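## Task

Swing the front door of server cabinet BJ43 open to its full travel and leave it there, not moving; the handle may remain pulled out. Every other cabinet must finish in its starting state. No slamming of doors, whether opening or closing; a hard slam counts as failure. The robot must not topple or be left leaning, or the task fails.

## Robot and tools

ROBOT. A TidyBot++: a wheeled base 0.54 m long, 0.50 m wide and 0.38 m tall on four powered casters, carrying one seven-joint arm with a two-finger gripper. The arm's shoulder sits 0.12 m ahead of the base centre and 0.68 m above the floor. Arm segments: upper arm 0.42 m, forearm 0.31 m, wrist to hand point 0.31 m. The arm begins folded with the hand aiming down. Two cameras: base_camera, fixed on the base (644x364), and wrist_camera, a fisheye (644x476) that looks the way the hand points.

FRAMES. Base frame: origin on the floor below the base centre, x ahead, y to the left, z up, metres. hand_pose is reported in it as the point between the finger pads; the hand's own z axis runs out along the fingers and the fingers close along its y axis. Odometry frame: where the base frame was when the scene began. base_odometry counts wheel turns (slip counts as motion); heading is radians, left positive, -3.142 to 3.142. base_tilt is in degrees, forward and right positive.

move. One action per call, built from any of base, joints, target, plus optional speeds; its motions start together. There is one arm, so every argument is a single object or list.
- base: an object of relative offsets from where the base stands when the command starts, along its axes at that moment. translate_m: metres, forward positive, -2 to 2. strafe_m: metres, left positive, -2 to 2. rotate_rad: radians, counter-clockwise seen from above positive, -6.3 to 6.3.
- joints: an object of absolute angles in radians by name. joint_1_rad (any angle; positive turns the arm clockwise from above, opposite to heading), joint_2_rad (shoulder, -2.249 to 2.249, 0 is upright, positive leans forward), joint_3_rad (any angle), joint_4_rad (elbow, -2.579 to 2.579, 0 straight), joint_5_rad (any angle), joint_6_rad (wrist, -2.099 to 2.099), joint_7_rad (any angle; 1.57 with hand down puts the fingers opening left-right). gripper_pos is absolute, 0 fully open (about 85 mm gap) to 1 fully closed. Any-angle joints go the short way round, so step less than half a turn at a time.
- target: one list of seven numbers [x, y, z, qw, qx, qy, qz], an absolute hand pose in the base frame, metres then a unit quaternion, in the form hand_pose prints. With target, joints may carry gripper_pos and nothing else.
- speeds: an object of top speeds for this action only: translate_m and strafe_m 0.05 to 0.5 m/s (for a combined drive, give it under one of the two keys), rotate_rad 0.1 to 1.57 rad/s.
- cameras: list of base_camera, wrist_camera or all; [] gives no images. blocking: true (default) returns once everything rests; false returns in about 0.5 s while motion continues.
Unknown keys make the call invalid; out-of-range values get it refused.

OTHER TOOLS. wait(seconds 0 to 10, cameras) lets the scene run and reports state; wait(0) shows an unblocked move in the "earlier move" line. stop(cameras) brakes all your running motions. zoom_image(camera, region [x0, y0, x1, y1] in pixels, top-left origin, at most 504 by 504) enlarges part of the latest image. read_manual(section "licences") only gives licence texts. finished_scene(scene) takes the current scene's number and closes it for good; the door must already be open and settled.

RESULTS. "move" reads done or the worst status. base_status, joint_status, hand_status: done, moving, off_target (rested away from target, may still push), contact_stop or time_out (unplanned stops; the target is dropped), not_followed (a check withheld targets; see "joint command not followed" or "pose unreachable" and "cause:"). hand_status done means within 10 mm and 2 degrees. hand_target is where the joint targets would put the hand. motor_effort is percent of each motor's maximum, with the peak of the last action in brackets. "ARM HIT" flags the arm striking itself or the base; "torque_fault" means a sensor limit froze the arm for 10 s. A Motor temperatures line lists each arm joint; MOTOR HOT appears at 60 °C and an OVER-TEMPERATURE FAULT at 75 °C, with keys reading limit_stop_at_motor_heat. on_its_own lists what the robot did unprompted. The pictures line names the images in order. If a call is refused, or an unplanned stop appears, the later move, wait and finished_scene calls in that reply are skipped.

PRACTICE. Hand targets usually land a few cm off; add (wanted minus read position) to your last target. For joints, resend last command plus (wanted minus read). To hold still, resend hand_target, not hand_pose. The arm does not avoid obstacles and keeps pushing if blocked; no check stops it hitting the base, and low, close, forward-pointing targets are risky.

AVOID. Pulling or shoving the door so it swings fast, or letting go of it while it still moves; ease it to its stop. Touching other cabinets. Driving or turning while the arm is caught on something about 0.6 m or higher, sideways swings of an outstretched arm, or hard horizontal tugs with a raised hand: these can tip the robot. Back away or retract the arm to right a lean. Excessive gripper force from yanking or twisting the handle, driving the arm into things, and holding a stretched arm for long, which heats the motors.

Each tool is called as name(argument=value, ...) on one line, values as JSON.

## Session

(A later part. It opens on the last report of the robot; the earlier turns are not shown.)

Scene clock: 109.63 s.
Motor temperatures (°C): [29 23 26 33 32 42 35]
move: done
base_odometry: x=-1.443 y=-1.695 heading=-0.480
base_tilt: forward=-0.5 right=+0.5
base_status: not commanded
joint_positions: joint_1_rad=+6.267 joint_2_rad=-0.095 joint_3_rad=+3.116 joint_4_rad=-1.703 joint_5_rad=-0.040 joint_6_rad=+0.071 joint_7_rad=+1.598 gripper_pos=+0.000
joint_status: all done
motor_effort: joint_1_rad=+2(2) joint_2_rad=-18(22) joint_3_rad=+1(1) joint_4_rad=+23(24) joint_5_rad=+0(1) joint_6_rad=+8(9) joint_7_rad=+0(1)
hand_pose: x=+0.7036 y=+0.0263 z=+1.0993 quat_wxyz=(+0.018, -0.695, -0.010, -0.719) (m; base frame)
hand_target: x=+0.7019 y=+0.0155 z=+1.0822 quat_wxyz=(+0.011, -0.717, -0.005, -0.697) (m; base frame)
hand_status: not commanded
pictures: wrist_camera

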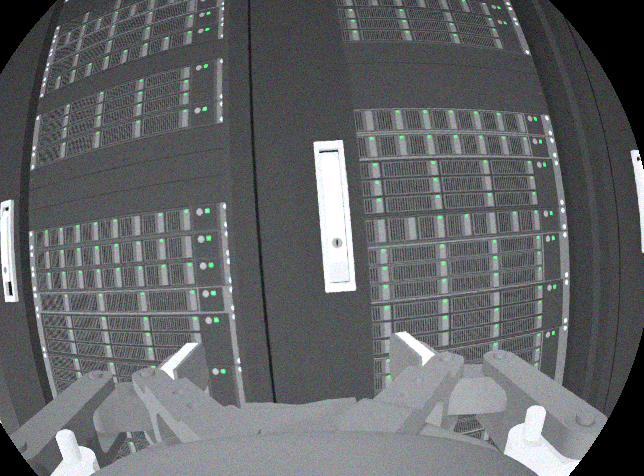

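move(base={"strafe_m": -0.2}, joints={"joint_1_rad": -0.45}, cameras=["wrist_camera"])

Scene clock: 119.33 s.
Motor temperatures (°C): [29 23 26 33 32 42 35]
move: done
base_odometry: x=-1.535 y=-1.873 heading=-0.480
base_tilt: forward=-0.5 right=+0.5
base_status: done
joint_positions: joint_1_rad=+5.851 joint_2_rad=-0.096 joint_3_rad=+3.117 joint_4_rad=-1.702 joint_5_rad=-0.040 joint_6_rad=+0.067 joint_7_rad=+1.598 gripper_pos=+0.000
joint_status: all done
motor_effort: joint_1_rad=+1(4) joint_2_rad=-17(22) joint_3_rad=+1(4) joint_4_rad=+23(24) joint_5_rad=+1(1) joint_6_rad=+9(9) joint_7_rad=+1(1)
hand_pose: x=+0.6430 y=+0.2590 z=+1.0996 quat_wxyz=(+0.165, -0.679, -0.153, -0.699) (m; base frame)
hand_target: x=+0.6371 y=+0.2675 z=+1.0822 quat_wxyz=(+0.166, -0.698, -0.165, -0.677) (m; base frame)
hand_status: not commanded
pictures: wrist_camera

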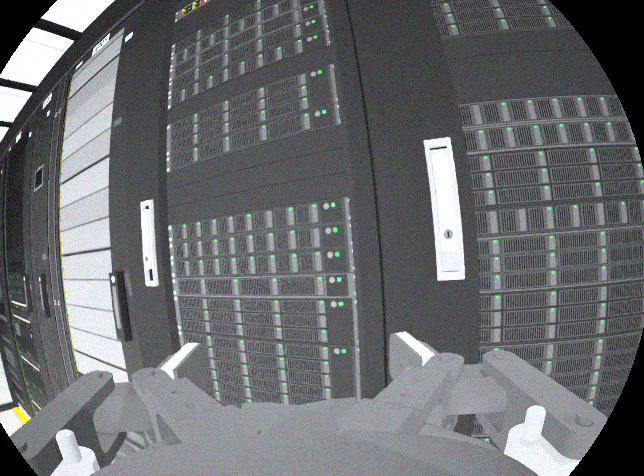

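move(base={"strafe_m": -0.4, "translate_m": 0.0}, joints={"joint_1_rad": -0.7}, cameras=["wrist_camera"])

Scene clock: 123.30 s.
Motor temperatures (°C): [29 23 26 33 32 42 35]
move: done
base_odometry: x=-1.720 y=-2.228 heading=-0.480
base_tilt: forward=-0.5 right=+0.5
base_status: done
joint_positions: joint_1_rad=+5.597 joint_2_rad=-0.100 joint_3_rad=+3.119 joint_4_rad=-1.702 joint_5_rad=-0.040 joint_6_rad=+0.067 joint_7_rad=+1.598 gripper_pos=+0.000
joint_status: all done
motor_effort: joint_1_rad=+1(5) joint_2_rad=-18(20) joint_3_rad=+1(3) joint_4_rad=+23(23) joint_5_rad=+0(1) joint_6_rad=+8(9) joint_7_rad=+1(1)
hand_pose: x=+0.5606 y=+0.3805 z=+1.1017 quat_wxyz=(+0.252, -0.653, -0.237, -0.674) (m; base frame)
hand_target: x=+0.5548 y=+0.3874 z=+1.0822 quat_wxyz=(+0.250, -0.672, -0.250, -0.650) (m; base frame)
hand_status: not commanded
pictures: wrist_camera

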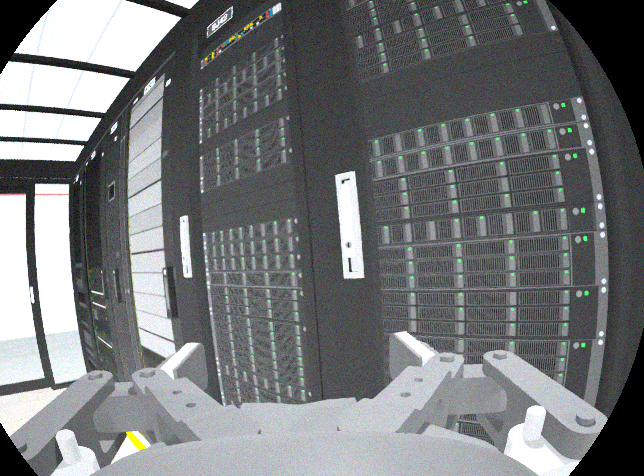

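zoom_image(camera="wrist_camera", region=[325, 165, 375, 225])

zoom_image(camera="wrist_camera", region=[325, 225, 375, 285])

Scaled by 8.400.

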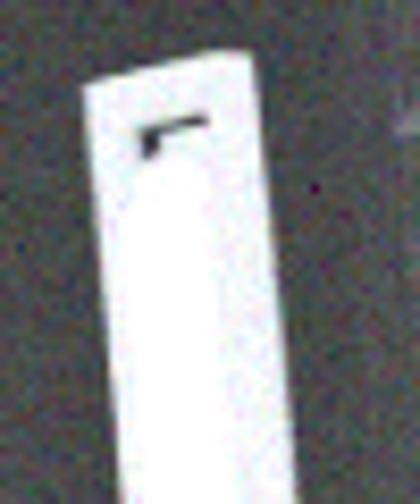

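Scaled by 8.400.

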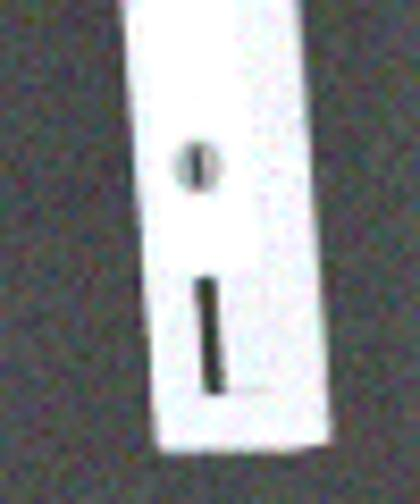

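move(base={"strafe_m": 0.6, "translate_m": 0.1}, joints={"joint_1_rad": 0.03, "joint_2_rad": -0.13, "joint_4_rad": -1.6, "joint_6_rad": -0.1})

Scene clock: 139.13 s.
Motor temperatures (°C): [29 23 26 33 32 42 35]
move: done
base_odometry: x=-1.354 y=-1.742 heading=-0.481
base_tilt: forward=-0.5 right=+0.5
base_status: done
joint_positions: joint_1_rad=+6.296 joint_2_rad=-0.111 joint_3_rad=+3.119 joint_4_rad=-1.610 joint_5_rad=-0.040 joint_6_rad=-0.029 joint_7_rad=+1.598 gripper_pos=+0.000
joint_status: all done
motor_effort: joint_1_rad=+2(4) joint_2_rad=-17(21) joint_3_rad=+1(3) joint_4_rad=+23(24) joint_5_rad=+0(1) joint_6_rad=+9(10) joint_7_rad=+0(1)
hand_pose: x=+0.6966 y=+0.0084 z=+1.1357 quat_wxyz=(+0.007, -0.692, +0.000, -0.722) (m; base frame)
hand_target: x=+0.6883 y=-0.0003 z=+1.1309 quat_wxyz=(+0.002, -0.707, +0.004, -0.707) (m; base frame)
hand_status: not commanded
pictures: base_camera, wrist_camera

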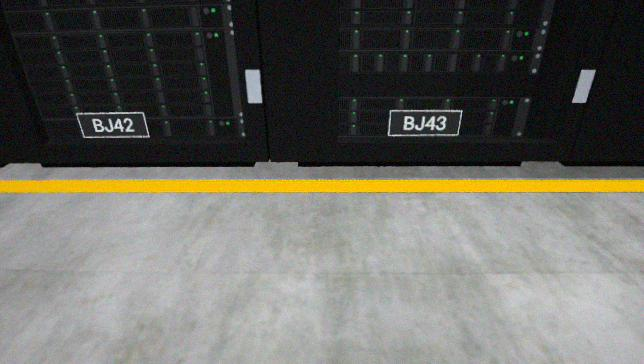

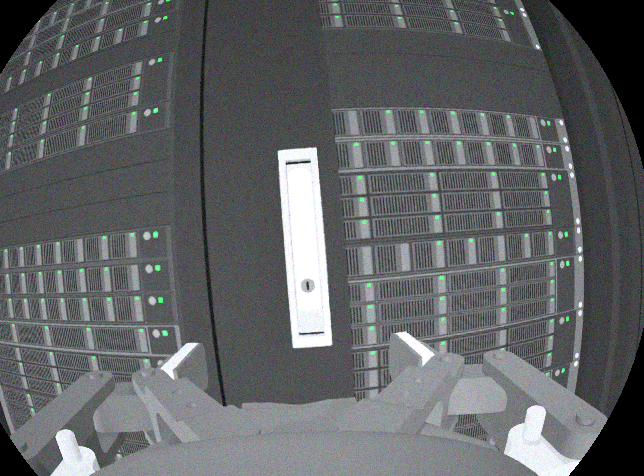

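move(base={"translate_m": 0.11}, speeds={"translate_m": 0.1}, joints={"joint_1_rad": 0.035, "joint_4_rad": -1.52, "joint_6_rad": -0.2, "joint_7_rad": 1.67}, cameras=["wrist_camera"])

Scene clock: 150.03 s.
Motor temperatures (°C): [29 23 26 33 32 41 35]
move: done
base_odometry: x=-1.256 y=-1.793 heading=-0.481
base_tilt: forward=-0.5 right=+0.5
base_status: done
joint_positions: joint_1_rad=+6.299 joint_2_rad=-0.122 joint_3_rad=+3.119 joint_4_rad=-1.525 joint_5_rad=-0.040 joint_6_rad=-0.130 joint_7_rad=+1.627 gripper_pos=+0.000
joint_status: all done
motor_effort: joint_1_rad=+1(2) joint_2_rad=-17(20) joint_3_rad=+1(1) joint_4_rad=+23(24) joint_5_rad=+0(1) joint_6_rad=+8(10) joint_7_rad=+1(1)
hand_pose: x=+0.6886 y=+0.0083 z=+1.1635 quat_wxyz=(-0.003, -0.694, -0.011, -0.720) (m; base frame)
hand_target: x=+0.6847 y=-0.0018 z=+1.1496 quat_wxyz=(-0.024, -0.714, -0.021, -0.700) (m; base frame)
hand_status: not commanded
pictures: wrist_camera

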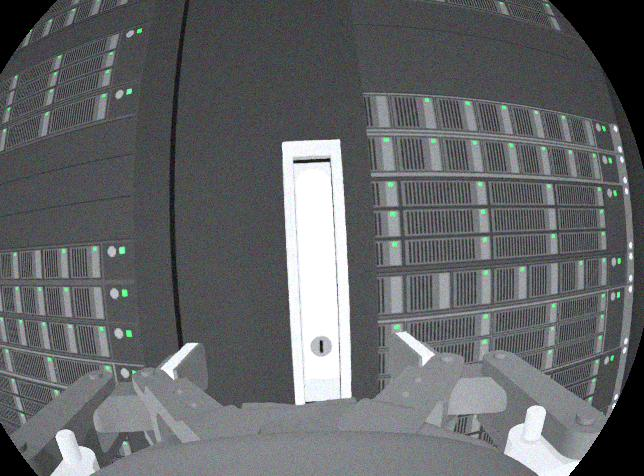

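move(base={"translate_m": 0.04}, speeds={"translate_m": 0.1}, joints={"joint_1_rad": 0.06, "joint_4_rad": -1.575, "joint_6_rad": -0.15, "joint_7_rad": 1.70}, cameras=["wrist_camera"])

Scene clock: 156.23 s.
Motor temperatures (°C): [29 23 26 33 32 41 35]
move: done
base_odometry: x=-1.221 y=-1.811 heading=-0.480
base_tilt: forward=-0.5 right=+0.5
base_status: done
joint_positions: joint_1_rad=+6.327 joint_2_rad=-0.125 joint_3_rad=+3.119 joint_4_rad=-1.566 joint_5_rad=-0.040 joint_6_rad=-0.130 joint_7_rad=+1.650 gripper_pos=+0.000
joint_status: all done
motor_effort: joint_1_rad=+1(3) joint_2_rad=-16(20) joint_3_rad=+1(2) joint_4_rad=+23(24) joint_5_rad=+0(1) joint_6_rad=+9(9) joint_7_rad=+0(2)
hand_pose: x=+0.6891 y=-0.0077 z=+1.1402 quat_wxyz=(-0.021, -0.707, -0.009, -0.707) (m; base frame)
hand_target: x=+0.6870 y=-0.0167 z=+1.1309 quat_wxyz=(-0.043, -0.715, -0.022, -0.697) (m; base frame)
hand_status: not commanded
pictures: wrist_camera

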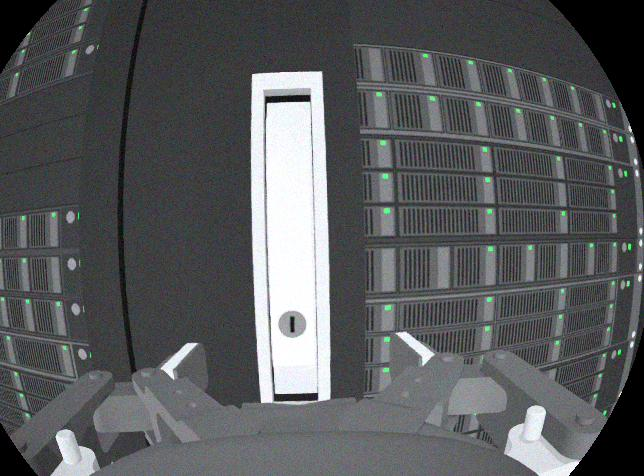

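zoom_image(camera="wrist_camera", region=[235, 290, 345, 410])

zoom_image(camera="wrist_camera", region=[235, 60, 345, 180])

Scaled by 4.200.

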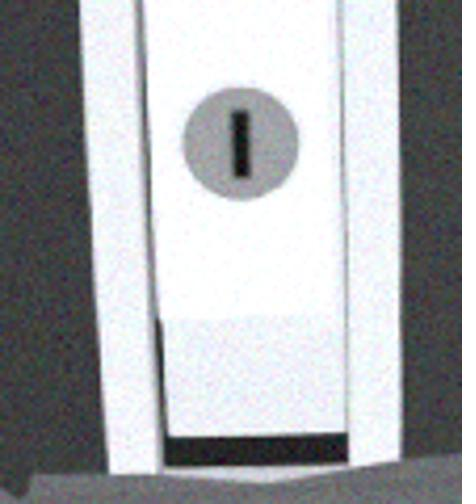

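Scaled by 4.200.

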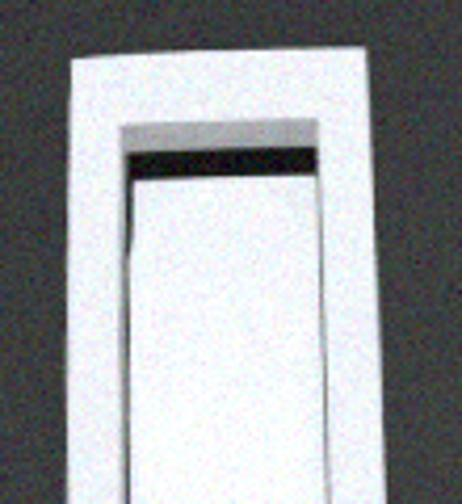

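move(base={"translate_m": 0.03}, speeds={"translate_m": 0.05}, joints={"joint_1_rad": 0.05, "gripper_pos": 0.45}, cameras=["wrist_camera"])

Scene clock: 171.60 s.
Motor temperatures (°C): [29 23 26 33 32 41 35]
move: done
base_odometry: x=-1.194 y=-1.825 heading=-0.480
base_tilt: forward=-0.5 right=+0.5
base_status: done
joint_positions: joint_1_rad=+6.327 joint_2_rad=-0.154 joint_3_rad=+3.119 joint_4_rad=-1.580 joint_5_rad=-0.040 joint_6_rad=-0.132 joint_7_rad=+1.650 gripper_pos=+0.450
joint_status: all done
motor_effort: joint_1_rad=+1(2) joint_2_rad=-11(17) joint_3_rad=+1(2) joint_4_rad=+24(28) joint_5_rad=+0(1) joint_6_rad=+10(14) joint_7_rad=+1(1)
hand_pose: x=+0.6766 y=-0.0076 z=+1.1469 quat_wxyz=(-0.021, -0.703, -0.009, -0.711) (m; base frame)
hand_target: x=+0.6872 y=-0.0110 z=+1.1309 quat_wxyz=(-0.040, -0.715, -0.026, -0.697) (m; base frame)
hand_status: not commanded
pictures: wrist_camera

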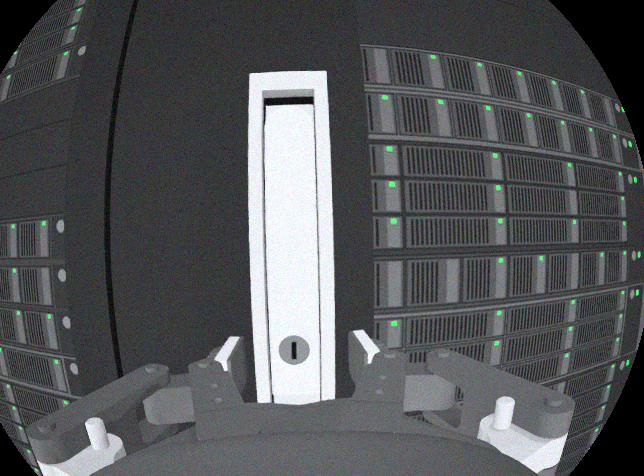

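move(base={"translate_m": -0.04}, joints={"joint_1_rad": 0.025, "joint_2_rad": -0.13, "gripper_pos": 0.6}, cameras=[])

move(base={"translate_m": 0.03}, speeds={"translate_m": 0.05}, cameras=["wrist_camera"])

zoom_image(camera="wrist_camera", region=[220, 290, 380, 410])

Scene clock: 177.90 s.
Motor temperatures (°C): [29 23 26 33 32 41 35]
move: done
base_odometry: x=-1.230 y=-1.806 heading=-0.480
base_tilt: forward=-0.5 right=+0.5
base_status: done
joint_positions: joint_1_rad=+6.321 joint_2_rad=-0.136 joint_3_rad=+3.121 joint_4_rad=-1.573 joint_5_rad=-0.040 joint_6_rad=-0.132 joint_7_rad=+1.650 gripper_pos=+0.600
joint_status: all done
motor_effort: joint_1_rad=+1(5) joint_2_rad=-16(21) joint_3_rad=+1(5) joint_4_rad=+23(24) joint_5_rad=+0(1) joint_6_rad=+9(10) joint_7_rad=+1(1)
hand_pose: x=+0.6847 y=-0.0055 z=+1.1409 quat_wxyz=(-0.019, -0.707, -0.011, -0.707) (m; base frame)
hand_target: x=+0.6873 y=+0.0032 z=+1.1309 quat_wxyz=(-0.031, -0.715, -0.034, -0.698) (m; base frame)
hand_status: not commanded
pictures: none
No camera images: "cameras" was empty.

Scene clock: 178.93 s.
Motor temperatures (°C): [29 23 26 33 32 41 35]
move: done
base_odometry: x=-1.203 y=-1.820 heading=-0.480
base_tilt: forward=-0.4 right=+0.5
base_status: done
joint_positions: joint_1_rad=+6.321 joint_2_rad=-0.155 joint_3_rad=+3.122 joint_4_rad=-1.588 joint_5_rad=-0.040 joint_6_rad=-0.136 joint_7_rad=+1.650 gripper_pos=+0.600
joint_status: not commanded
motor_effort: joint_1_rad=+0(3) joint_2_rad=-10(17) joint_3_rad=+0(2) joint_4_rad=+26(29) joint_5_rad=+1(1) joint_6_rad=+12(14) joint_7_rad=+0(1)
hand_pose: x=+0.6764 y=-0.0054 z=+1.1411 quat_wxyz=(-0.019, -0.706, -0.011, -0.707) (m; base frame)
hand_target: x=+0.6873 y=+0.0032 z=+1.1309 quat_wxyz=(-0.031, -0.715, -0.034, -0.698) (m; base frame)
hand_status: not commanded
pictures: wrist_camera

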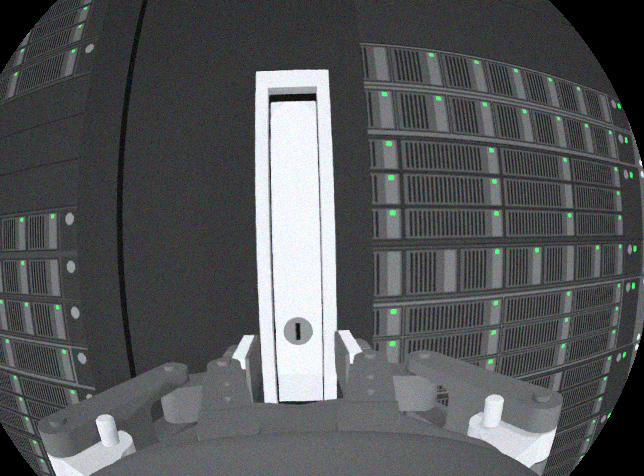

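Scaled by 3.150.

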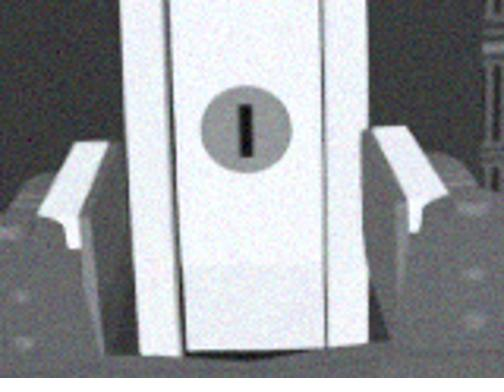

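move(base={"translate_m": -0.012}, cameras=[])

move(joints={"joint_2_rad": -0.13, "joint_4_rad": -1.53, "joint_6_rad": -0.19, "joint_7_rad": 1.72}, cameras=[])

move(joints={"gripper_pos": 0.85}, cameras=["wrist_camera"])

zoom_image(camera="wrist_camera", region=[220, 290, 380, 410])

Scene clock: 186.17 s.
Motor temperatures (°C): [29 23 26 33 32 41 35]
move: done
base_odometry: x=-1.214 y=-1.814 heading=-0.480
base_tilt: forward=-0.5 right=+0.5
base_status: done
joint_positions: joint_1_rad=+6.320 joint_2_rad=-0.138 joint_3_rad=+3.122 joint_4_rad=-1.577 joint_5_rad=-0.040 joint_6_rad=-0.136 joint_7_rad=+1.650 gripper_pos=+0.600
joint_status: not commanded
motor_effort: joint_1_rad=+2(2) joint_2_rad=-16(17) joint_3_rad=+1(2) joint_4_rad=+23(25) joint_5_rad=+1(1) joint_6_rad=+9(11) joint_7_rad=+0(1)
hand_pose: x=+0.6836 y=-0.0054 z=+1.1388 quat_wxyz=(-0.019, -0.708, -0.011, -0.706) (m; base frame)
hand_target: x=+0.6873 y=+0.0032 z=+1.1309 quat_wxyz=(-0.031, -0.715, -0.034, -0.698) (m; base frame)
hand_status: not commanded
pictures: none
No camera images: "cameras" was empty.

Scene clock: 186.90 s.
Motor temperatures (°C): [29 23 26 33 32 41 35]
move: done
base_odometry: x=-1.214 y=-1.814 heading=-0.480
base_tilt: forward=-0.5 right=+0.5
base_status: not commanded
joint_positions: joint_1_rad=+6.320 joint_2_rad=-0.138 joint_3_rad=+3.122 joint_4_rad=-1.533 joint_5_rad=-0.040 joint_6_rad=-0.144 joint_7_rad=+1.668 gripper_pos=+0.600
joint_status: all done
motor_effort: joint_1_rad=+1(2) joint_2_rad=-16(18) joint_3_rad=+1(1) joint_4_rad=+23(25) joint_5_rad=+0(1) joint_6_rad=+9(9) joint_7_rad=+1(1)
hand_pose: x=+0.6815 y=-0.0052 z=+1.1635 quat_wxyz=(-0.026, -0.695, -0.017, -0.718) (m; base frame)
hand_target: x=+0.6852 y=+0.0037 z=+1.1465 quat_wxyz=(-0.038, -0.713, -0.042, -0.699) (m; base frame)
hand_status: not commanded
pictures: none
No camera images: "cameras" was empty.

Scene clock: 187.57 s.
Motor temperatures (°C): [29 23 26 33 32 41 35]
move: done
base_odometry: x=-1.214 y=-1.814 heading=-0.480
base_tilt: forward=-0.5 right=+0.5
base_status: not commanded
joint_positions: joint_1_rad=+6.320 joint_2_rad=-0.138 joint_3_rad=+3.122 joint_4_rad=-1.533 joint_5_rad=-0.040 joint_6_rad=-0.144 joint_7_rad=+1.668 gripper_pos=+0.850
joint_status: all done
motor_effort: joint_1_rad=+1(2) joint_2_rad=-16(17) joint_3_rad=+1(1) joint_4_rad=+23(23) joint_5_rad=+0(1) joint_6_rad=+9(9) joint_7_rad=+0(1)
hand_pose: x=+0.6815 y=-0.0052 z=+1.1635 quat_wxyz=(-0.026, -0.695, -0.017, -0.718) (m; base frame)
hand_target: x=+0.6852 y=+0.0037 z=+1.1465 quat_wxyz=(-0.038, -0.713, -0.042, -0.699) (m; base frame)
hand_status: not commanded
pictures: wrist_camera

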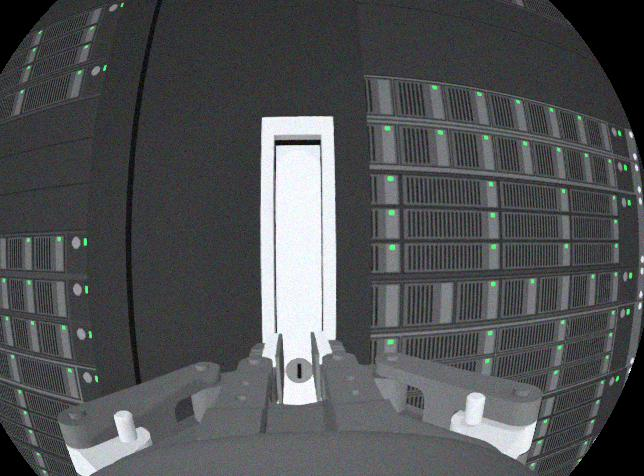

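Scaled by 3.150.

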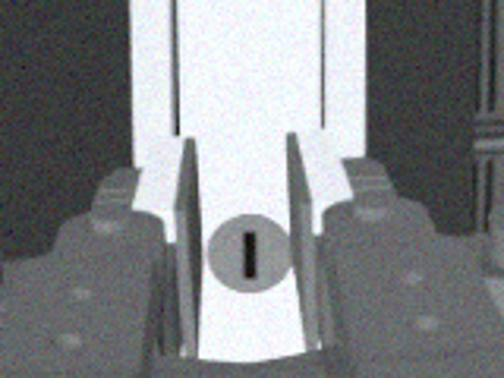

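move(joints={"gripper_pos": 0.62}, cameras=[])

move(base={"translate_m": 0.014}, speeds={"translate_m": 0.05}, cameras=[])

move(joints={"gripper_pos": 0.85}, cameras=["wrist_camera"])

zoom_image(camera="wrist_camera", region=[220, 290, 380, 410])

Scene clock: 191.70 s.
Motor temperatures (°C): [29 23 26 33 32 41 35]
move: done
base_odometry: x=-1.214 y=-1.814 heading=-0.480
base_tilt: forward=-0.5 right=+0.5
base_status: not commanded
joint_positions: joint_1_rad=+6.320 joint_2_rad=-0.138 joint_3_rad=+3.122 joint_4_rad=-1.533 joint_5_rad=-0.040 joint_6_rad=-0.144 joint_7_rad=+1.668 gripper_pos=+0.620
joint_status: all done
motor_effort: joint_1_rad=+1(2) joint_2_rad=-16(16) joint_3_rad=+1(1) joint_4_rad=+23(23) joint_5_rad=+0(1) joint_6_rad=+9(9) joint_7_rad=+0(1)
hand_pose: x=+0.6815 y=-0.0052 z=+1.1635 quat_wxyz=(-0.026, -0.695, -0.017, -0.718) (m; base frame)
hand_target: x=+0.6852 y=+0.0037 z=+1.1465 quat_wxyz=(-0.038, -0.713, -0.042, -0.699) (m; base frame)
hand_status: not commanded
pictures: none
No camera images: "cameras" was empty.

Scene clock: 192.50 s.
Motor temperatures (°C): [29 23 26 33 32 41 35]
move: done
base_odometry: x=-1.201 y=-1.821 heading=-0.480
base_tilt: forward=-0.5 right=+0.5
base_status: done
joint_positions: joint_1_rad=+6.320 joint_2_rad=-0.155 joint_3_rad=+3.122 joint_4_rad=-1.540 joint_5_rad=-0.040 joint_6_rad=-0.157 joint_7_rad=+1.668 gripper_pos=+0.620
joint_status: not commanded
motor_effort: joint_1_rad=+0(2) joint_2_rad=-11(17) joint_3_rad=+0(2) joint_4_rad=+25(27) joint_5_rad=+0(1) joint_6_rad=+11(13) joint_7_rad=+1(1)
hand_pose: x=+0.6737 y=-0.0049 z=+1.1652 quat_wxyz=(-0.026, -0.696, -0.018, -0.717) (m; base frame)
hand_target: x=+0.6852 y=+0.0037 z=+1.1465 quat_wxyz=(-0.038, -0.713, -0.042, -0.699) (m; base frame)
hand_status: not commanded
pictures: none
No camera images: "cameras" was empty.

Scene clock: 193.13 s.
Motor temperatures (°C): [29 23 26 33 32 41 35]
move: off_target
base_odometry: x=-1.202 y=-1.821 heading=-0.480
base_tilt: forward=-0.5 right=+0.5
base_status: not commanded
joint_positions: joint_1_rad=+6.319 joint_2_rad=-0.158 joint_3_rad=+3.125 joint_4_rad=-1.539 joint_5_rad=-0.040 joint_6_rad=-0.158 joint_7_rad=+1.668 gripper_pos=+0.819
joint_status: gripper_pos off_target (ended at +0.819, target +0.850)
motor_effort: joint_1_rad=-1(4) joint_2_rad=-9(11) joint_3_rad=-2(4) joint_4_rad=+25(28) joint_5_rad=+1(2) joint_6_rad=+11(14) joint_7_rad=+2(2)
hand_pose: x=+0.6724 y=-0.0060 z=+1.1669 quat_wxyz=(-0.027, -0.695, -0.017, -0.718) (m; base frame)
hand_target: x=+0.6852 y=+0.0037 z=+1.1465 quat_wxyz=(-0.038, -0.713, -0.042, -0.699) (m; base frame)
hand_status: not commanded
pictures: wrist_camera

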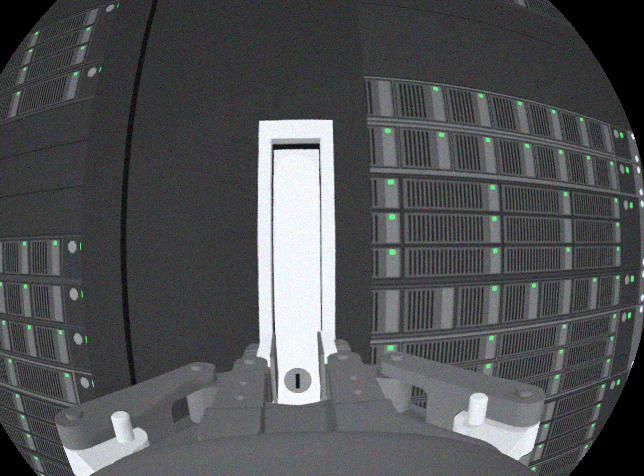

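Scaled by 3.150.

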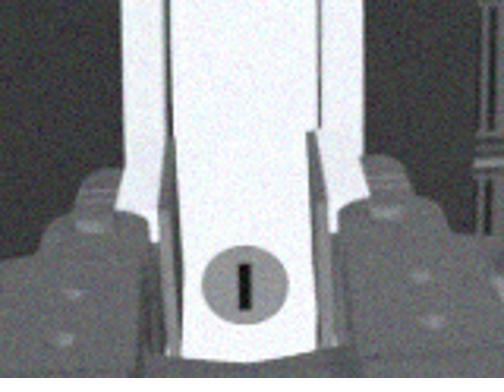

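move(joints={"gripper_pos": 0.95}, cameras=[])

move(base={"translate_m": -0.04}, speeds={"translate_m": 0.05}, cameras=["wrist_camera"])

Scene clock: 196.60 s.
Motor temperatures (°C): [29 23 26 33 32 41 35]
move: off_target
base_odometry: x=-1.202 y=-1.821 heading=-0.480
base_tilt: forward=-0.5 right=+0.5
base_status: not commanded
joint_positions: joint_1_rad=+6.319 joint_2_rad=-0.158 joint_3_rad=+3.125 joint_4_rad=-1.539 joint_5_rad=-0.040 joint_6_rad=-0.158 joint_7_rad=+1.668 gripper_pos=+0.819
joint_status: gripper_pos off_target (ended at +0.819, target +0.950)
motor_effort: joint_1_rad=+0(1) joint_2_rad=-10(10) joint_3_rad=-1(1) joint_4_rad=+25(25) joint_5_rad=+2(2) joint_6_rad=+11(11) joint_7_rad=+2(2)
hand_pose: x=+0.6724 y=-0.0062 z=+1.1669 quat_wxyz=(-0.027, -0.695, -0.017, -0.718) (m; base frame)
hand_target: x=+0.6852 y=+0.0037 z=+1.1465 quat_wxyz=(-0.038, -0.713, -0.042, -0.699) (m; base frame)
hand_status: not commanded
pictures: none
No camera images: "cameras" was empty.

Scene clock: 197.83 s.
Motor temperatures (°C): [29 23 26 33 32 41 35]
move: done
base_odometry: x=-1.237 y=-1.802 heading=-0.480
base_tilt: forward=-0.5 right=+0.5
base_status: done
joint_positions: joint_1_rad=+6.316 joint_2_rad=-0.129 joint_3_rad=+3.124 joint_4_rad=-1.506 joint_5_rad=-0.040 joint_6_rad=-0.158 joint_7_rad=+1.668 gripper_pos=+0.823
joint_status: not commanded
motor_effort: joint_1_rad=+1(3) joint_2_rad=-17(19) joint_3_rad=+1(3) joint_4_rad=+19(24) joint_5_rad=+2(3) joint_6_rad=+5(10) joint_7_rad=+2(2)
hand_pose: x=+0.6840 y=-0.0048 z=+1.1709 quat_wxyz=(-0.025, -0.694, -0.018, -0.719) (m; base frame)
hand_target: x=+0.6852 y=+0.0037 z=+1.1465 quat_wxyz=(-0.038, -0.713, -0.042, -0.699) (m; base frame)
hand_status: not commanded
pictures: wrist_camera

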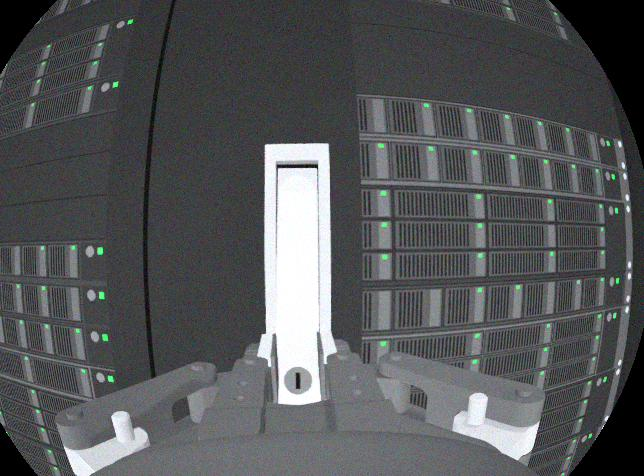

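move(base={"translate_m": -0.03}, speeds={"translate_m": 0.05}, cameras=["wrist_camera"])

Scene clock: 200.27 s.
Motor temperatures (°C): [29 23 26 33 32 41 35]
move: done
base_odometry: x=-1.264 y=-1.788 heading=-0.480
base_tilt: forward=-0.5 right=+0.5
base_status: done
joint_positions: joint_1_rad=+6.313 joint_2_rad=-0.127 joint_3_rad=+3.123 joint_4_rad=-1.482 joint_5_rad=-0.040 joint_6_rad=-0.158 joint_7_rad=+1.668 gripper_pos=+0.836
joint_status: not commanded
motor_effort: joint_1_rad=+1(4) joint_2_rad=-16(22) joint_3_rad=+0(3) joint_4_rad=+13(17) joint_5_rad=+1(2) joint_6_rad=+1(5) joint_7_rad=+1(2)
hand_pose: x=+0.6835 y=-0.0019 z=+1.1844 quat_wxyz=(-0.024, -0.686, -0.019, -0.727) (m; base frame)
hand_target: x=+0.6852 y=+0.0037 z=+1.1465 quat_wxyz=(-0.038, -0.713, -0.042, -0.699) (m; base frame)
hand_status: not commanded
pictures: wrist_camera

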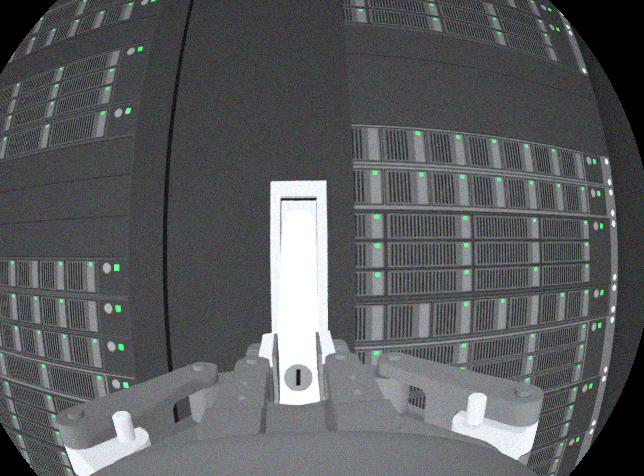

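move(base={"translate_m": -0.03}, speeds={"translate_m": 0.05}, joints={"joint_4_rad": -1.48}, cameras=["wrist_camera"])

Scene clock: 203.73 s.
Motor temperatures (°C): [29 23 26 33 32 41 35]
move: off_target
base_odometry: x=-1.290 y=-1.775 heading=-0.480
base_tilt: forward=-0.4 right=+0.5
base_status: done
joint_positions: joint_1_rad=+6.311 joint_2_rad=-0.070 joint_3_rad=+3.122 joint_4_rad=-1.430 joint_5_rad=-0.040 joint_6_rad=-0.152 joint_7_rad=+1.668 gripper_pos=+0.849
joint_status: joint_4_rad off_target (ended at -1.430, target -1.480)
motor_effort: joint_1_rad=+2(5) joint_2_rad=-29(33) joint_3_rad=+1(3) joint_4_rad=+13(16) joint_5_rad=+1(2) joint_6_rad=-1(4) joint_7_rad=+1(1)
hand_pose: x=+0.7077 y=-0.0008 z=+1.1855 quat_wxyz=(-0.023, -0.686, -0.020, -0.727) (m; base frame)
hand_target: x=+0.6821 y=+0.0038 z=+1.1774 quat_wxyz=(-0.039, -0.695, -0.041, -0.717) (m; base frame)
hand_status: not commanded
pictures: wrist_camera

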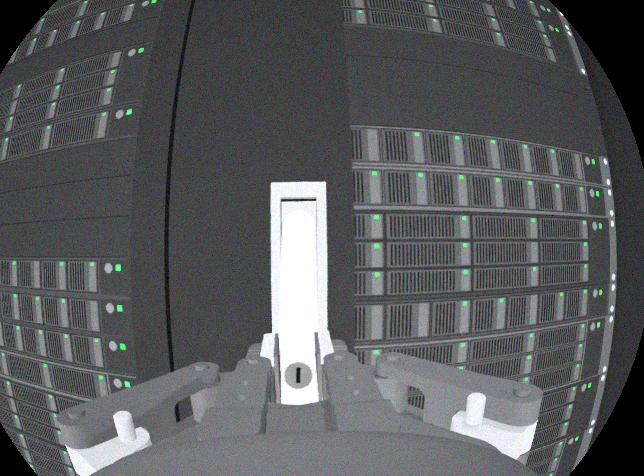

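move(base={"translate_m": 0.022}, speeds={"translate_m": 0.05}, cameras=[])

move(base={"strafe_m": 0.03}, speeds={"strafe_m": 0.05}, joints={"joint_7_rad": 1.4}, cameras=["wrist_camera"])

Scene clock: 211.83 s.
Motor temperatures (°C): [29 23 26 33 32 41 35]
move: done
base_odometry: x=-1.271 y=-1.785 heading=-0.480
base_tilt: forward=-0.5 right=+0.5
base_status: done
joint_positions: joint_1_rad=+6.311 joint_2_rad=-0.117 joint_3_rad=+3.123 joint_4_rad=-1.473 joint_5_rad=-0.040 joint_6_rad=-0.156 joint_7_rad=+1.668 gripper_pos=+0.849
joint_status: not commanded
on_its_own: joint_4_rad moved -0.043 to your old target -1.480
motor_effort: joint_1_rad=-1(2) joint_2_rad=-17(30) joint_3_rad=-2(3) joint_4_rad=+23(25) joint_5_rad=+0(1) joint_6_rad=+9(11) joint_7_rad=+1(1)
hand_pose: x=+0.6874 y=-0.0009 z=+1.1850 quat_wxyz=(-0.023, -0.686, -0.020, -0.727) (m; base frame)
hand_target: x=+0.6821 y=+0.0038 z=+1.1774 quat_wxyz=(-0.039, -0.695, -0.041, -0.717) (m; base frame)
hand_status: not commanded
pictures: none
No camera images: "cameras" was empty.

Scene clock: 212.90 s.
Motor temperatures (°C): [29 23 26 33 32 41 35]
move: done
base_odometry: x=-1.257 y=-1.758 heading=-0.479
base_tilt: forward=-0.5 right=+0.5
base_status: done
joint_positions: joint_1_rad=+6.309 joint_2_rad=-0.118 joint_3_rad=+3.117 joint_4_rad=-1.473 joint_5_rad=-0.039 joint_6_rad=-0.156 joint_7_rad=+1.424 gripper_pos=+0.950
joint_status: all done
on_its_own: gripper_pos moved +0.101 to your old target +0.950
motor_effort: joint_1_rad=+1(15) joint_2_rad=-16(17) joint_3_rad=+1(14) joint_4_rad=+22(24) joint_5_rad=+0(2) joint_6_rad=+9(10) joint_7_rad=+0(2)
hand_pose: x=+0.6868 y=+0.0037 z=+1.1860 quat_wxyz=(+0.068, -0.683, +0.061, -0.725) (m; base frame)
hand_target: x=+0.6821 y=+0.0038 z=+1.1774 quat_wxyz=(+0.076, -0.693, +0.070, -0.714) (m; base frame)
hand_status: not commanded
pictures: wrist_camera

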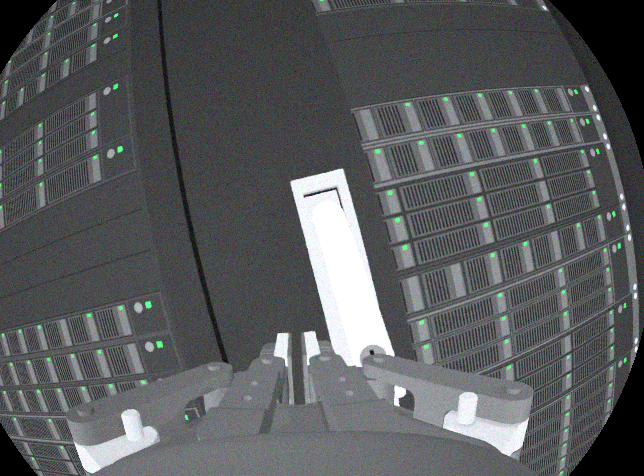

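move(base={"translate_m": 0.035}, speeds={"translate_m": 0.05}, joints={"joint_7_rad": 1.72, "gripper_pos": 1.0}, cameras=["wrist_camera"])

move(base={"strafe_m": -0.05}, speeds={"strafe_m": 0.05}, cameras=["wrist_camera"])

Scene clock: 219.83 s.
Motor temperatures (°C): [29 23 26 33 32 41 35]
move: done
base_odometry: x=-1.226 y=-1.774 heading=-0.479
base_tilt: forward=-0.5 right=+0.5
base_status: done
joint_positions: joint_1_rad=+6.309 joint_2_rad=-0.122 joint_3_rad=+3.117 joint_4_rad=-1.473 joint_5_rad=-0.039 joint_6_rad=-0.156 joint_7_rad=+1.692 gripper_pos=+0.999
joint_status: all done
motor_effort: joint_1_rad=+1(2) joint_2_rad=-16(20) joint_3_rad=+1(1) joint_4_rad=+22(23) joint_5_rad=+0(1) joint_6_rad=+9(9) joint_7_rad=+1(1)
hand_pose: x=+0.6851 y=+0.0038 z=+1.1880 quat_wxyz=(-0.030, -0.683, -0.031, -0.729) (m; base frame)
hand_target: x=+0.6821 y=+0.0038 z=+1.1774 quat_wxyz=(-0.039, -0.695, -0.041, -0.717) (m; base frame)
hand_status: not commanded
pictures: wrist_camera

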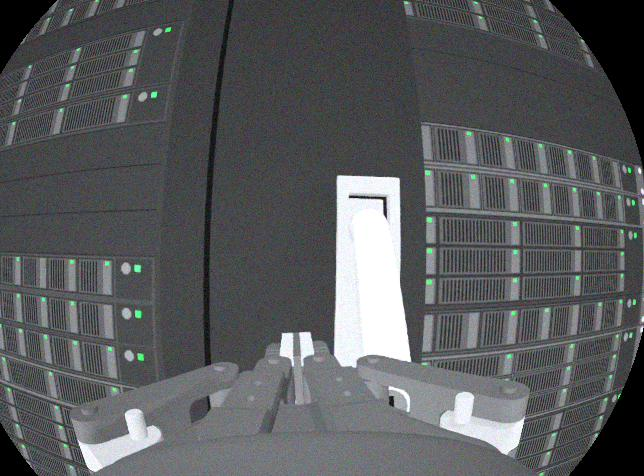

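Scene clock: 221.33 s.
Motor temperatures (°C): [29 23 26 33 32 41 35]
move: done
base_odometry: x=-1.249 y=-1.819 heading=-0.479
base_tilt: forward=-0.5 right=+0.5
base_status: done
joint_positions: joint_1_rad=+6.284 joint_2_rad=-0.122 joint_3_rad=+3.088 joint_4_rad=-1.473 joint_5_rad=-0.039 joint_6_rad=-0.156 joint_7_rad=+1.692 gripper_pos=+0.999
joint_status: not commanded
motor_effort: joint_1_rad=+5(10) joint_2_rad=-15(18) joint_3_rad=+6(9) joint_4_rad=+22(23) joint_5_rad=+1(1) joint_6_rad=+9(9) joint_7_rad=+1(1)
hand_pose: x=+0.6836 y=+0.0359 z=+1.1879 quat_wxyz=(-0.011, -0.682, -0.050, -0.729) (m; base frame)
hand_target: x=+0.6821 y=+0.0038 z=+1.1774 quat_wxyz=(-0.039, -0.695, -0.041, -0.717) (m; base frame)
hand_status: not commanded
pictures: wrist_camera

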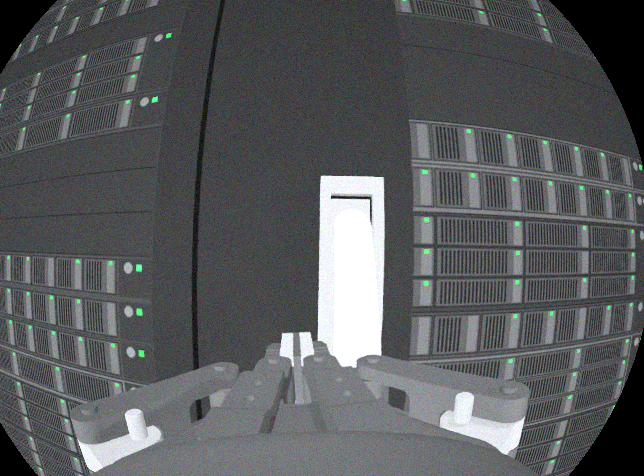

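move(base={"strafe_m": -0.05}, speeds={"strafe_m": 0.05}, cameras=["wrist_camera"])

Scene clock: 224.90 s.
Motor temperatures (°C): [29 23 26 33 32 41 35]
move: done
base_odometry: x=-1.271 y=-1.863 heading=-0.479
base_tilt: forward=-0.5 right=+0.5
base_status: done
joint_positions: joint_1_rad=+6.246 joint_2_rad=-0.122 joint_3_rad=+3.045 joint_4_rad=-1.473 joint_5_rad=-0.039 joint_6_rad=-0.156 joint_7_rad=+1.692 gripper_pos=+0.999
joint_status: not commanded
motor_effort: joint_1_rad=+13(18) joint_2_rad=-16(17) joint_3_rad=+13(17) joint_4_rad=+21(23) joint_5_rad=+2(3) joint_6_rad=+8(9) joint_7_rad=+0(1)
hand_pose: x=+0.6782 y=+0.0840 z=+1.1876 quat_wxyz=(+0.017, -0.680, -0.080, -0.729) (m; base frame)
hand_target: x=+0.6821 y=+0.0038 z=+1.1774 quat_wxyz=(-0.039, -0.695, -0.041, -0.717) (m; base frame)
hand_status: not commanded
pictures: wrist_camera

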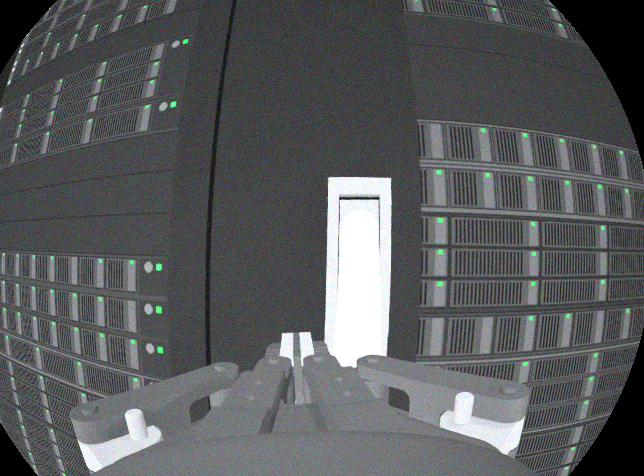

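zoom_image(camera="wrist_camera", region=[300, 160, 420, 280])

Scaled by 4.200.

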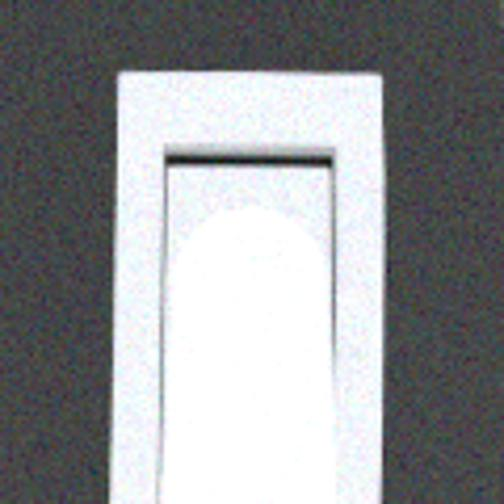

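move(base={"strafe_m": 0.1}, cameras=[])

move(base={"translate_m": -0.1}, joints={"joint_1_rad": 0.025, "joint_3_rad": 3.119}, cameras=[])

move(base={"strafe_m": -0.1}, cameras=[])

move(base={"translate_m": 0.06}, speeds={"translate_m": 0.1}, cameras=["wrist_camera"])

Scene clock: 235.90 s.
Motor temperatures (°C): [29 23 26 33 32 41 35]
move: done
base_odometry: x=-1.225 y=-1.774 heading=-0.479
base_tilt: forward=-0.5 right=+0.5
base_status: done
joint_positions: joint_1_rad=+6.299 joint_2_rad=-0.123 joint_3_rad=+3.110 joint_4_rad=-1.473 joint_5_rad=-0.039 joint_6_rad=-0.156 joint_7_rad=+1.692 gripper_pos=+0.999
joint_status: not commanded
motor_effort: joint_1_rad=+2(14) joint_2_rad=-17(17) joint_3_rad=+1(13) joint_4_rad=+23(23) joint_5_rad=+1(2) joint_6_rad=+9(10) joint_7_rad=+1(1)
hand_pose: x=+0.6841 y=+0.0139 z=+1.1886 quat_wxyz=(-0.024, -0.683, -0.037, -0.729) (m; base frame)
hand_target: x=+0.6821 y=+0.0038 z=+1.1774 quat_wxyz=(-0.039, -0.695, -0.041, -0.717) (m; base frame)
hand_status: not commanded
pictures: none
No camera images: "cameras" was empty.

Scene clock: 237.20 s.
Motor temperatures (°C): [29 23 26 33 32 41 35]
move: done
base_odometry: x=-1.314 y=-1.728 heading=-0.479
base_tilt: forward=-0.5 right=+0.5
base_status: done
joint_positions: joint_1_rad=+6.299 joint_2_rad=-0.135 joint_3_rad=+3.110 joint_4_rad=-1.473 joint_5_rad=-0.039 joint_6_rad=-0.156 joint_7_rad=+1.692 gripper_pos=+0.999
joint_status: all done
motor_effort: joint_1_rad=+1(2) joint_2_rad=-16(21) joint_3_rad=+1(2) joint_4_rad=+23(23) joint_5_rad=+0(1) joint_6_rad=+8(9) joint_7_rad=+0(1)
hand_pose: x=+0.6781 y=+0.0138 z=+1.1952 quat_wxyz=(-0.024, -0.678, -0.037, -0.733) (m; base frame)
hand_target: x=+0.6821 y=+0.0037 z=+1.1774 quat_wxyz=(-0.039, -0.695, -0.041, -0.717) (m; base frame)
hand_status: not commanded
pictures: none
No camera images: "cameras" was empty.

Scene clock: 238.40 s.
Motor temperatures (°C): [29 23 26 33 32 41 35]
move: done
base_odometry: x=-1.360 y=-1.817 heading=-0.479
base_tilt: forward=-0.5 right=+0.5
base_status: done
joint_positions: joint_1_rad=+6.303 joint_2_rad=-0.135 joint_3_rad=+3.118 joint_4_rad=-1.473 joint_5_rad=-0.039 joint_6_rad=-0.156 joint_7_rad=+1.692 gripper_pos=+0.999
joint_status: not commanded
motor_effort: joint_1_rad=+2(4) joint_2_rad=-16(16) joint_3_rad=+1(3) joint_4_rad=+23(23) joint_5_rad=+1(1) joint_6_rad=+9(9) joint_7_rad=+0(1)
hand_pose: x=+0.6783 y=+0.0073 z=+1.1953 quat_wxyz=(-0.028, -0.679, -0.033, -0.733) (m; base frame)
hand_target: x=+0.6821 y=+0.0037 z=+1.1774 quat_wxyz=(-0.039, -0.695, -0.041, -0.717) (m; base frame)
hand_status: not commanded
pictures: none
No camera images: "cameras" was empty.

Scene clock: 239.57 s.
Motor temperatures (°C): [29 23 26 33 32 41 35]
move: done
base_odometry: x=-1.307 y=-1.845 heading=-0.479
base_tilt: forward=-0.4 right=+0.5
base_status: done
joint_positions: joint_1_rad=+6.303 joint_2_rad=-0.131 joint_3_rad=+3.118 joint_4_rad=-1.473 joint_5_rad=-0.039 joint_6_rad=-0.156 joint_7_rad=+1.692 gripper_pos=+0.999
joint_status: not commanded
motor_effort: joint_1_rad=+1(2) joint_2_rad=-16(19) joint_3_rad=+1(1) joint_4_rad=+23(24) joint_5_rad=+0(1) joint_6_rad=+9(9) joint_7_rad=+0(1)
hand_pose: x=+0.6806 y=+0.0073 z=+1.1928 quat_wxyz=(-0.028, -0.680, -0.033, -0.732) (m; base frame)
hand_target: x=+0.6821 y=+0.0037 z=+1.1774 quat_wxyz=(-0.039, -0.695, -0.041, -0.717) (m; base frame)
hand_status: not commanded
pictures: wrist_camera

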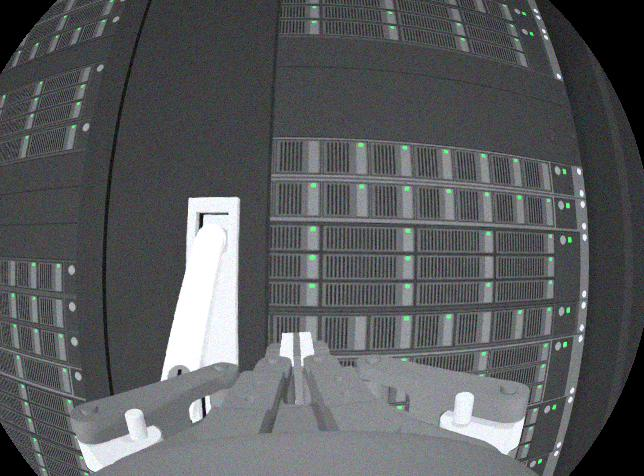

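move(base={"translate_m": 0.04}, speeds={"translate_m": 0.1}, cameras=[])

move(base={"strafe_m": 0.1}, speeds={"strafe_m": 0.08}, cameras=["wrist_camera"])

Scene clock: 245.03 s.
Motor temperatures (°C): [29 23 26 33 32 41 35]
move: done
base_odometry: x=-1.271 y=-1.864 heading=-0.480
base_tilt: forward=-0.5 right=+0.5
base_status: done
joint_positions: joint_1_rad=+6.303 joint_2_rad=-0.130 joint_3_rad=+3.118 joint_4_rad=-1.473 joint_5_rad=-0.039 joint_6_rad=-0.156 joint_7_rad=+1.692 gripper_pos=+0.999
joint_status: not commanded
motor_effort: joint_1_rad=+2(3) joint_2_rad=-16(19) joint_3_rad=+1(2) joint_4_rad=+23(23) joint_5_rad=+0(1) joint_6_rad=+9(9) joint_7_rad=+0(1)
hand_pose: x=+0.6808 y=+0.0073 z=+1.1926 quat_wxyz=(-0.028, -0.680, -0.033, -0.732) (m; base frame)
hand_target: x=+0.6821 y=+0.0037 z=+1.1774 quat_wxyz=(-0.039, -0.695, -0.041, -0.717) (m; base frame)
hand_status: not commanded
pictures: none
No camera images: "cameras" was empty.

Scene clock: 246.83 s.
Motor temperatures (°C): [29 23 26 33 32 41 35]
move: done
base_odometry: x=-1.225 y=-1.775 heading=-0.480
base_tilt: forward=-0.5 right=+0.5
base_status: done
joint_positions: joint_1_rad=+6.347 joint_2_rad=-0.130 joint_3_rad=+3.167 joint_4_rad=-1.473 joint_5_rad=-0.039 joint_6_rad=-0.156 joint_7_rad=+1.692 gripper_pos=+0.999
joint_status: not commanded
motor_effort: joint_1_rad=-6(11) joint_2_rad=-17(18) joint_3_rad=-8(11) joint_4_rad=+23(24) joint_5_rad=-1(1) joint_6_rad=+9(9) joint_7_rad=+1(1)
hand_pose: x=+0.6793 y=-0.0484 z=+1.1926 quat_wxyz=(-0.059, -0.681, +0.001, -0.730) (m; base frame)
hand_target: x=+0.6821 y=+0.0037 z=+1.1774 quat_wxyz=(-0.039, -0.695, -0.041, -0.717) (m; base frame)
hand_status: not commanded
pictures: wrist_camera

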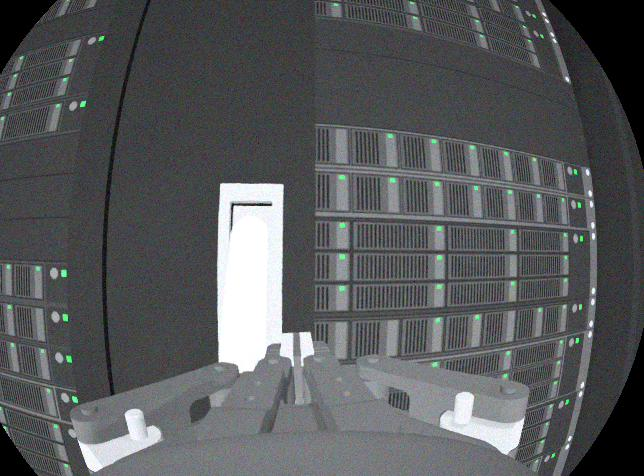

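move(base={"strafe_m": 0.1}, speeds={"strafe_m": 0.08}, cameras=["wrist_camera"])

Scene clock: 250.80 s.
Motor temperatures (°C): [29 23 26 33 32 41 35]
move: done
base_odometry: x=-1.179 y=-1.686 heading=-0.480
base_tilt: forward=-0.5 right=+0.5
base_status: done
joint_positions: joint_1_rad=+6.416 joint_2_rad=-0.131 joint_3_rad=+3.244 joint_4_rad=-1.473 joint_5_rad=-0.039 joint_6_rad=-0.156 joint_7_rad=+1.692 gripper_pos=+0.999
joint_status: not commanded
motor_effort: joint_1_rad=-20(27) joint_2_rad=-15(18) joint_3_rad=-22(28) joint_4_rad=+21(23) joint_5_rad=-3(4) joint_6_rad=+6(9) joint_7_rad=+0(1)
hand_pose: x=+0.6658 y=-0.1345 z=+1.1931 quat_wxyz=(-0.109, -0.679, +0.055, -0.724) (m; base frame)
hand_target: x=+0.6821 y=+0.0037 z=+1.1774 quat_wxyz=(-0.039, -0.695, -0.041, -0.717) (m; base frame)
hand_status: not commanded
pictures: wrist_camera

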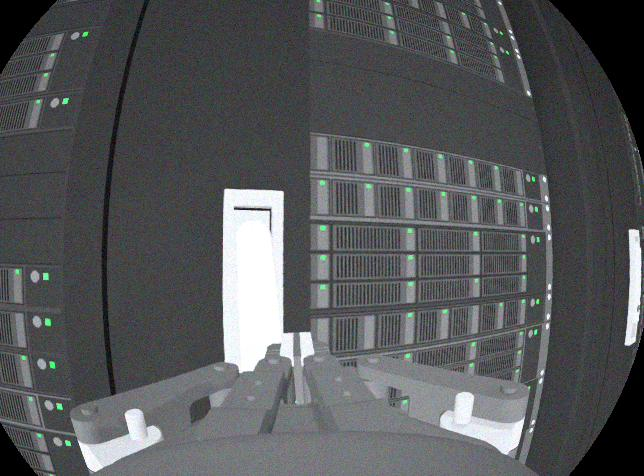

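move(base={"strafe_m": -0.19}, cameras=[])

move(base={"translate_m": -0.09}, joints={"joint_1_rad": 0.03, "joint_3_rad": 3.115, "gripper_pos": 0.4}, cameras=[])

move(base={"strafe_m": 0.055}, cameras=["wrist_camera"])

Scene clock: 258.83 s.
Motor temperatures (°C): [29 23 26 33 32 41 35]
move: done
base_odometry: x=-1.267 y=-1.855 heading=-0.480
base_tilt: forward=-0.5 right=+0.5
base_status: done
joint_positions: joint_1_rad=+6.312 joint_2_rad=-0.135 joint_3_rad=+3.123 joint_4_rad=-1.476 joint_5_rad=-0.039 joint_6_rad=-0.156 joint_7_rad=+1.692 gripper_pos=+0.999
joint_status: not commanded
motor_effort: joint_1_rad=+1(20) joint_2_rad=-16(17) joint_3_rad=+1(21) joint_4_rad=+22(24) joint_5_rad=+1(3) joint_6_rad=+9(10) joint_7_rad=+1(1)
hand_pose: x=+0.6789 y=-0.0011 z=+1.1931 quat_wxyz=(-0.033, -0.680, -0.028, -0.732) (m; base frame)
hand_target: x=+0.6821 y=+0.0037 z=+1.1774 quat_wxyz=(-0.039, -0.695, -0.041, -0.717) (m; base frame)
hand_status: not commanded
pictures: none
No camera images: "cameras" was empty.

Scene clock: 260.10 s.
Motor temperatures (°C): [29 23 26 33 32 41 35]
move: done
base_odometry: x=-1.347 y=-1.814 heading=-0.480
base_tilt: forward=-0.5 right=+0.5
base_status: done
joint_positions: joint_1_rad=+6.312 joint_2_rad=-0.138 joint_3_rad=+3.123 joint_4_rad=-1.476 joint_5_rad=-0.039 joint_6_rad=-0.156 joint_7_rad=+1.692 gripper_pos=+0.400
joint_status: all done
motor_effort: joint_1_rad=+2(2) joint_2_rad=-16(21) joint_3_rad=+1(2) joint_4_rad=+22(24) joint_5_rad=+1(1) joint_6_rad=+8(9) joint_7_rad=+1(1)
hand_pose: x=+0.6774 y=-0.0010 z=+1.1947 quat_wxyz=(-0.033, -0.679, -0.028, -0.733) (m; base frame)
hand_target: x=+0.6820 y=+0.0034 z=+1.1774 quat_wxyz=(-0.039, -0.695, -0.041, -0.717) (m; base frame)
hand_status: not commanded
pictures: none
No camera images: "cameras" was empty.

Scene clock: 261.10 s.
Motor temperatures (°C): [29 23 26 33 32 41 35]
move: done
base_odometry: x=-1.321 y=-1.765 heading=-0.480
base_tilt: forward=-0.5 right=+0.5
base_status: done
joint_positions: joint_1_rad=+6.312 joint_2_rad=-0.137 joint_3_rad=+3.116 joint_4_rad=-1.476 joint_5_rad=-0.039 joint_6_rad=-0.156 joint_7_rad=+1.692 gripper_pos=+0.400
joint_status: not commanded
motor_effort: joint_1_rad=+1(3) joint_2_rad=-16(17) joint_3_rad=+1(3) joint_4_rad=+23(23) joint_5_rad=+0(1) joint_6_rad=+9(9) joint_7_rad=+0(1)
hand_pose: x=+0.6774 y=+0.0032 z=+1.1946 quat_wxyz=(-0.031, -0.679, -0.030, -0.733) (m; base frame)
hand_target: x=+0.6820 y=+0.0034 z=+1.1774 quat_wxyz=(-0.039, -0.695, -0.041, -0.717) (m; base frame)
hand_status: not commanded
pictures: wrist_camera

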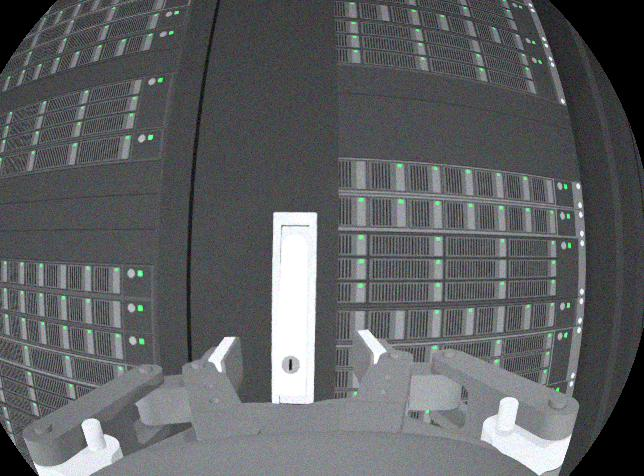

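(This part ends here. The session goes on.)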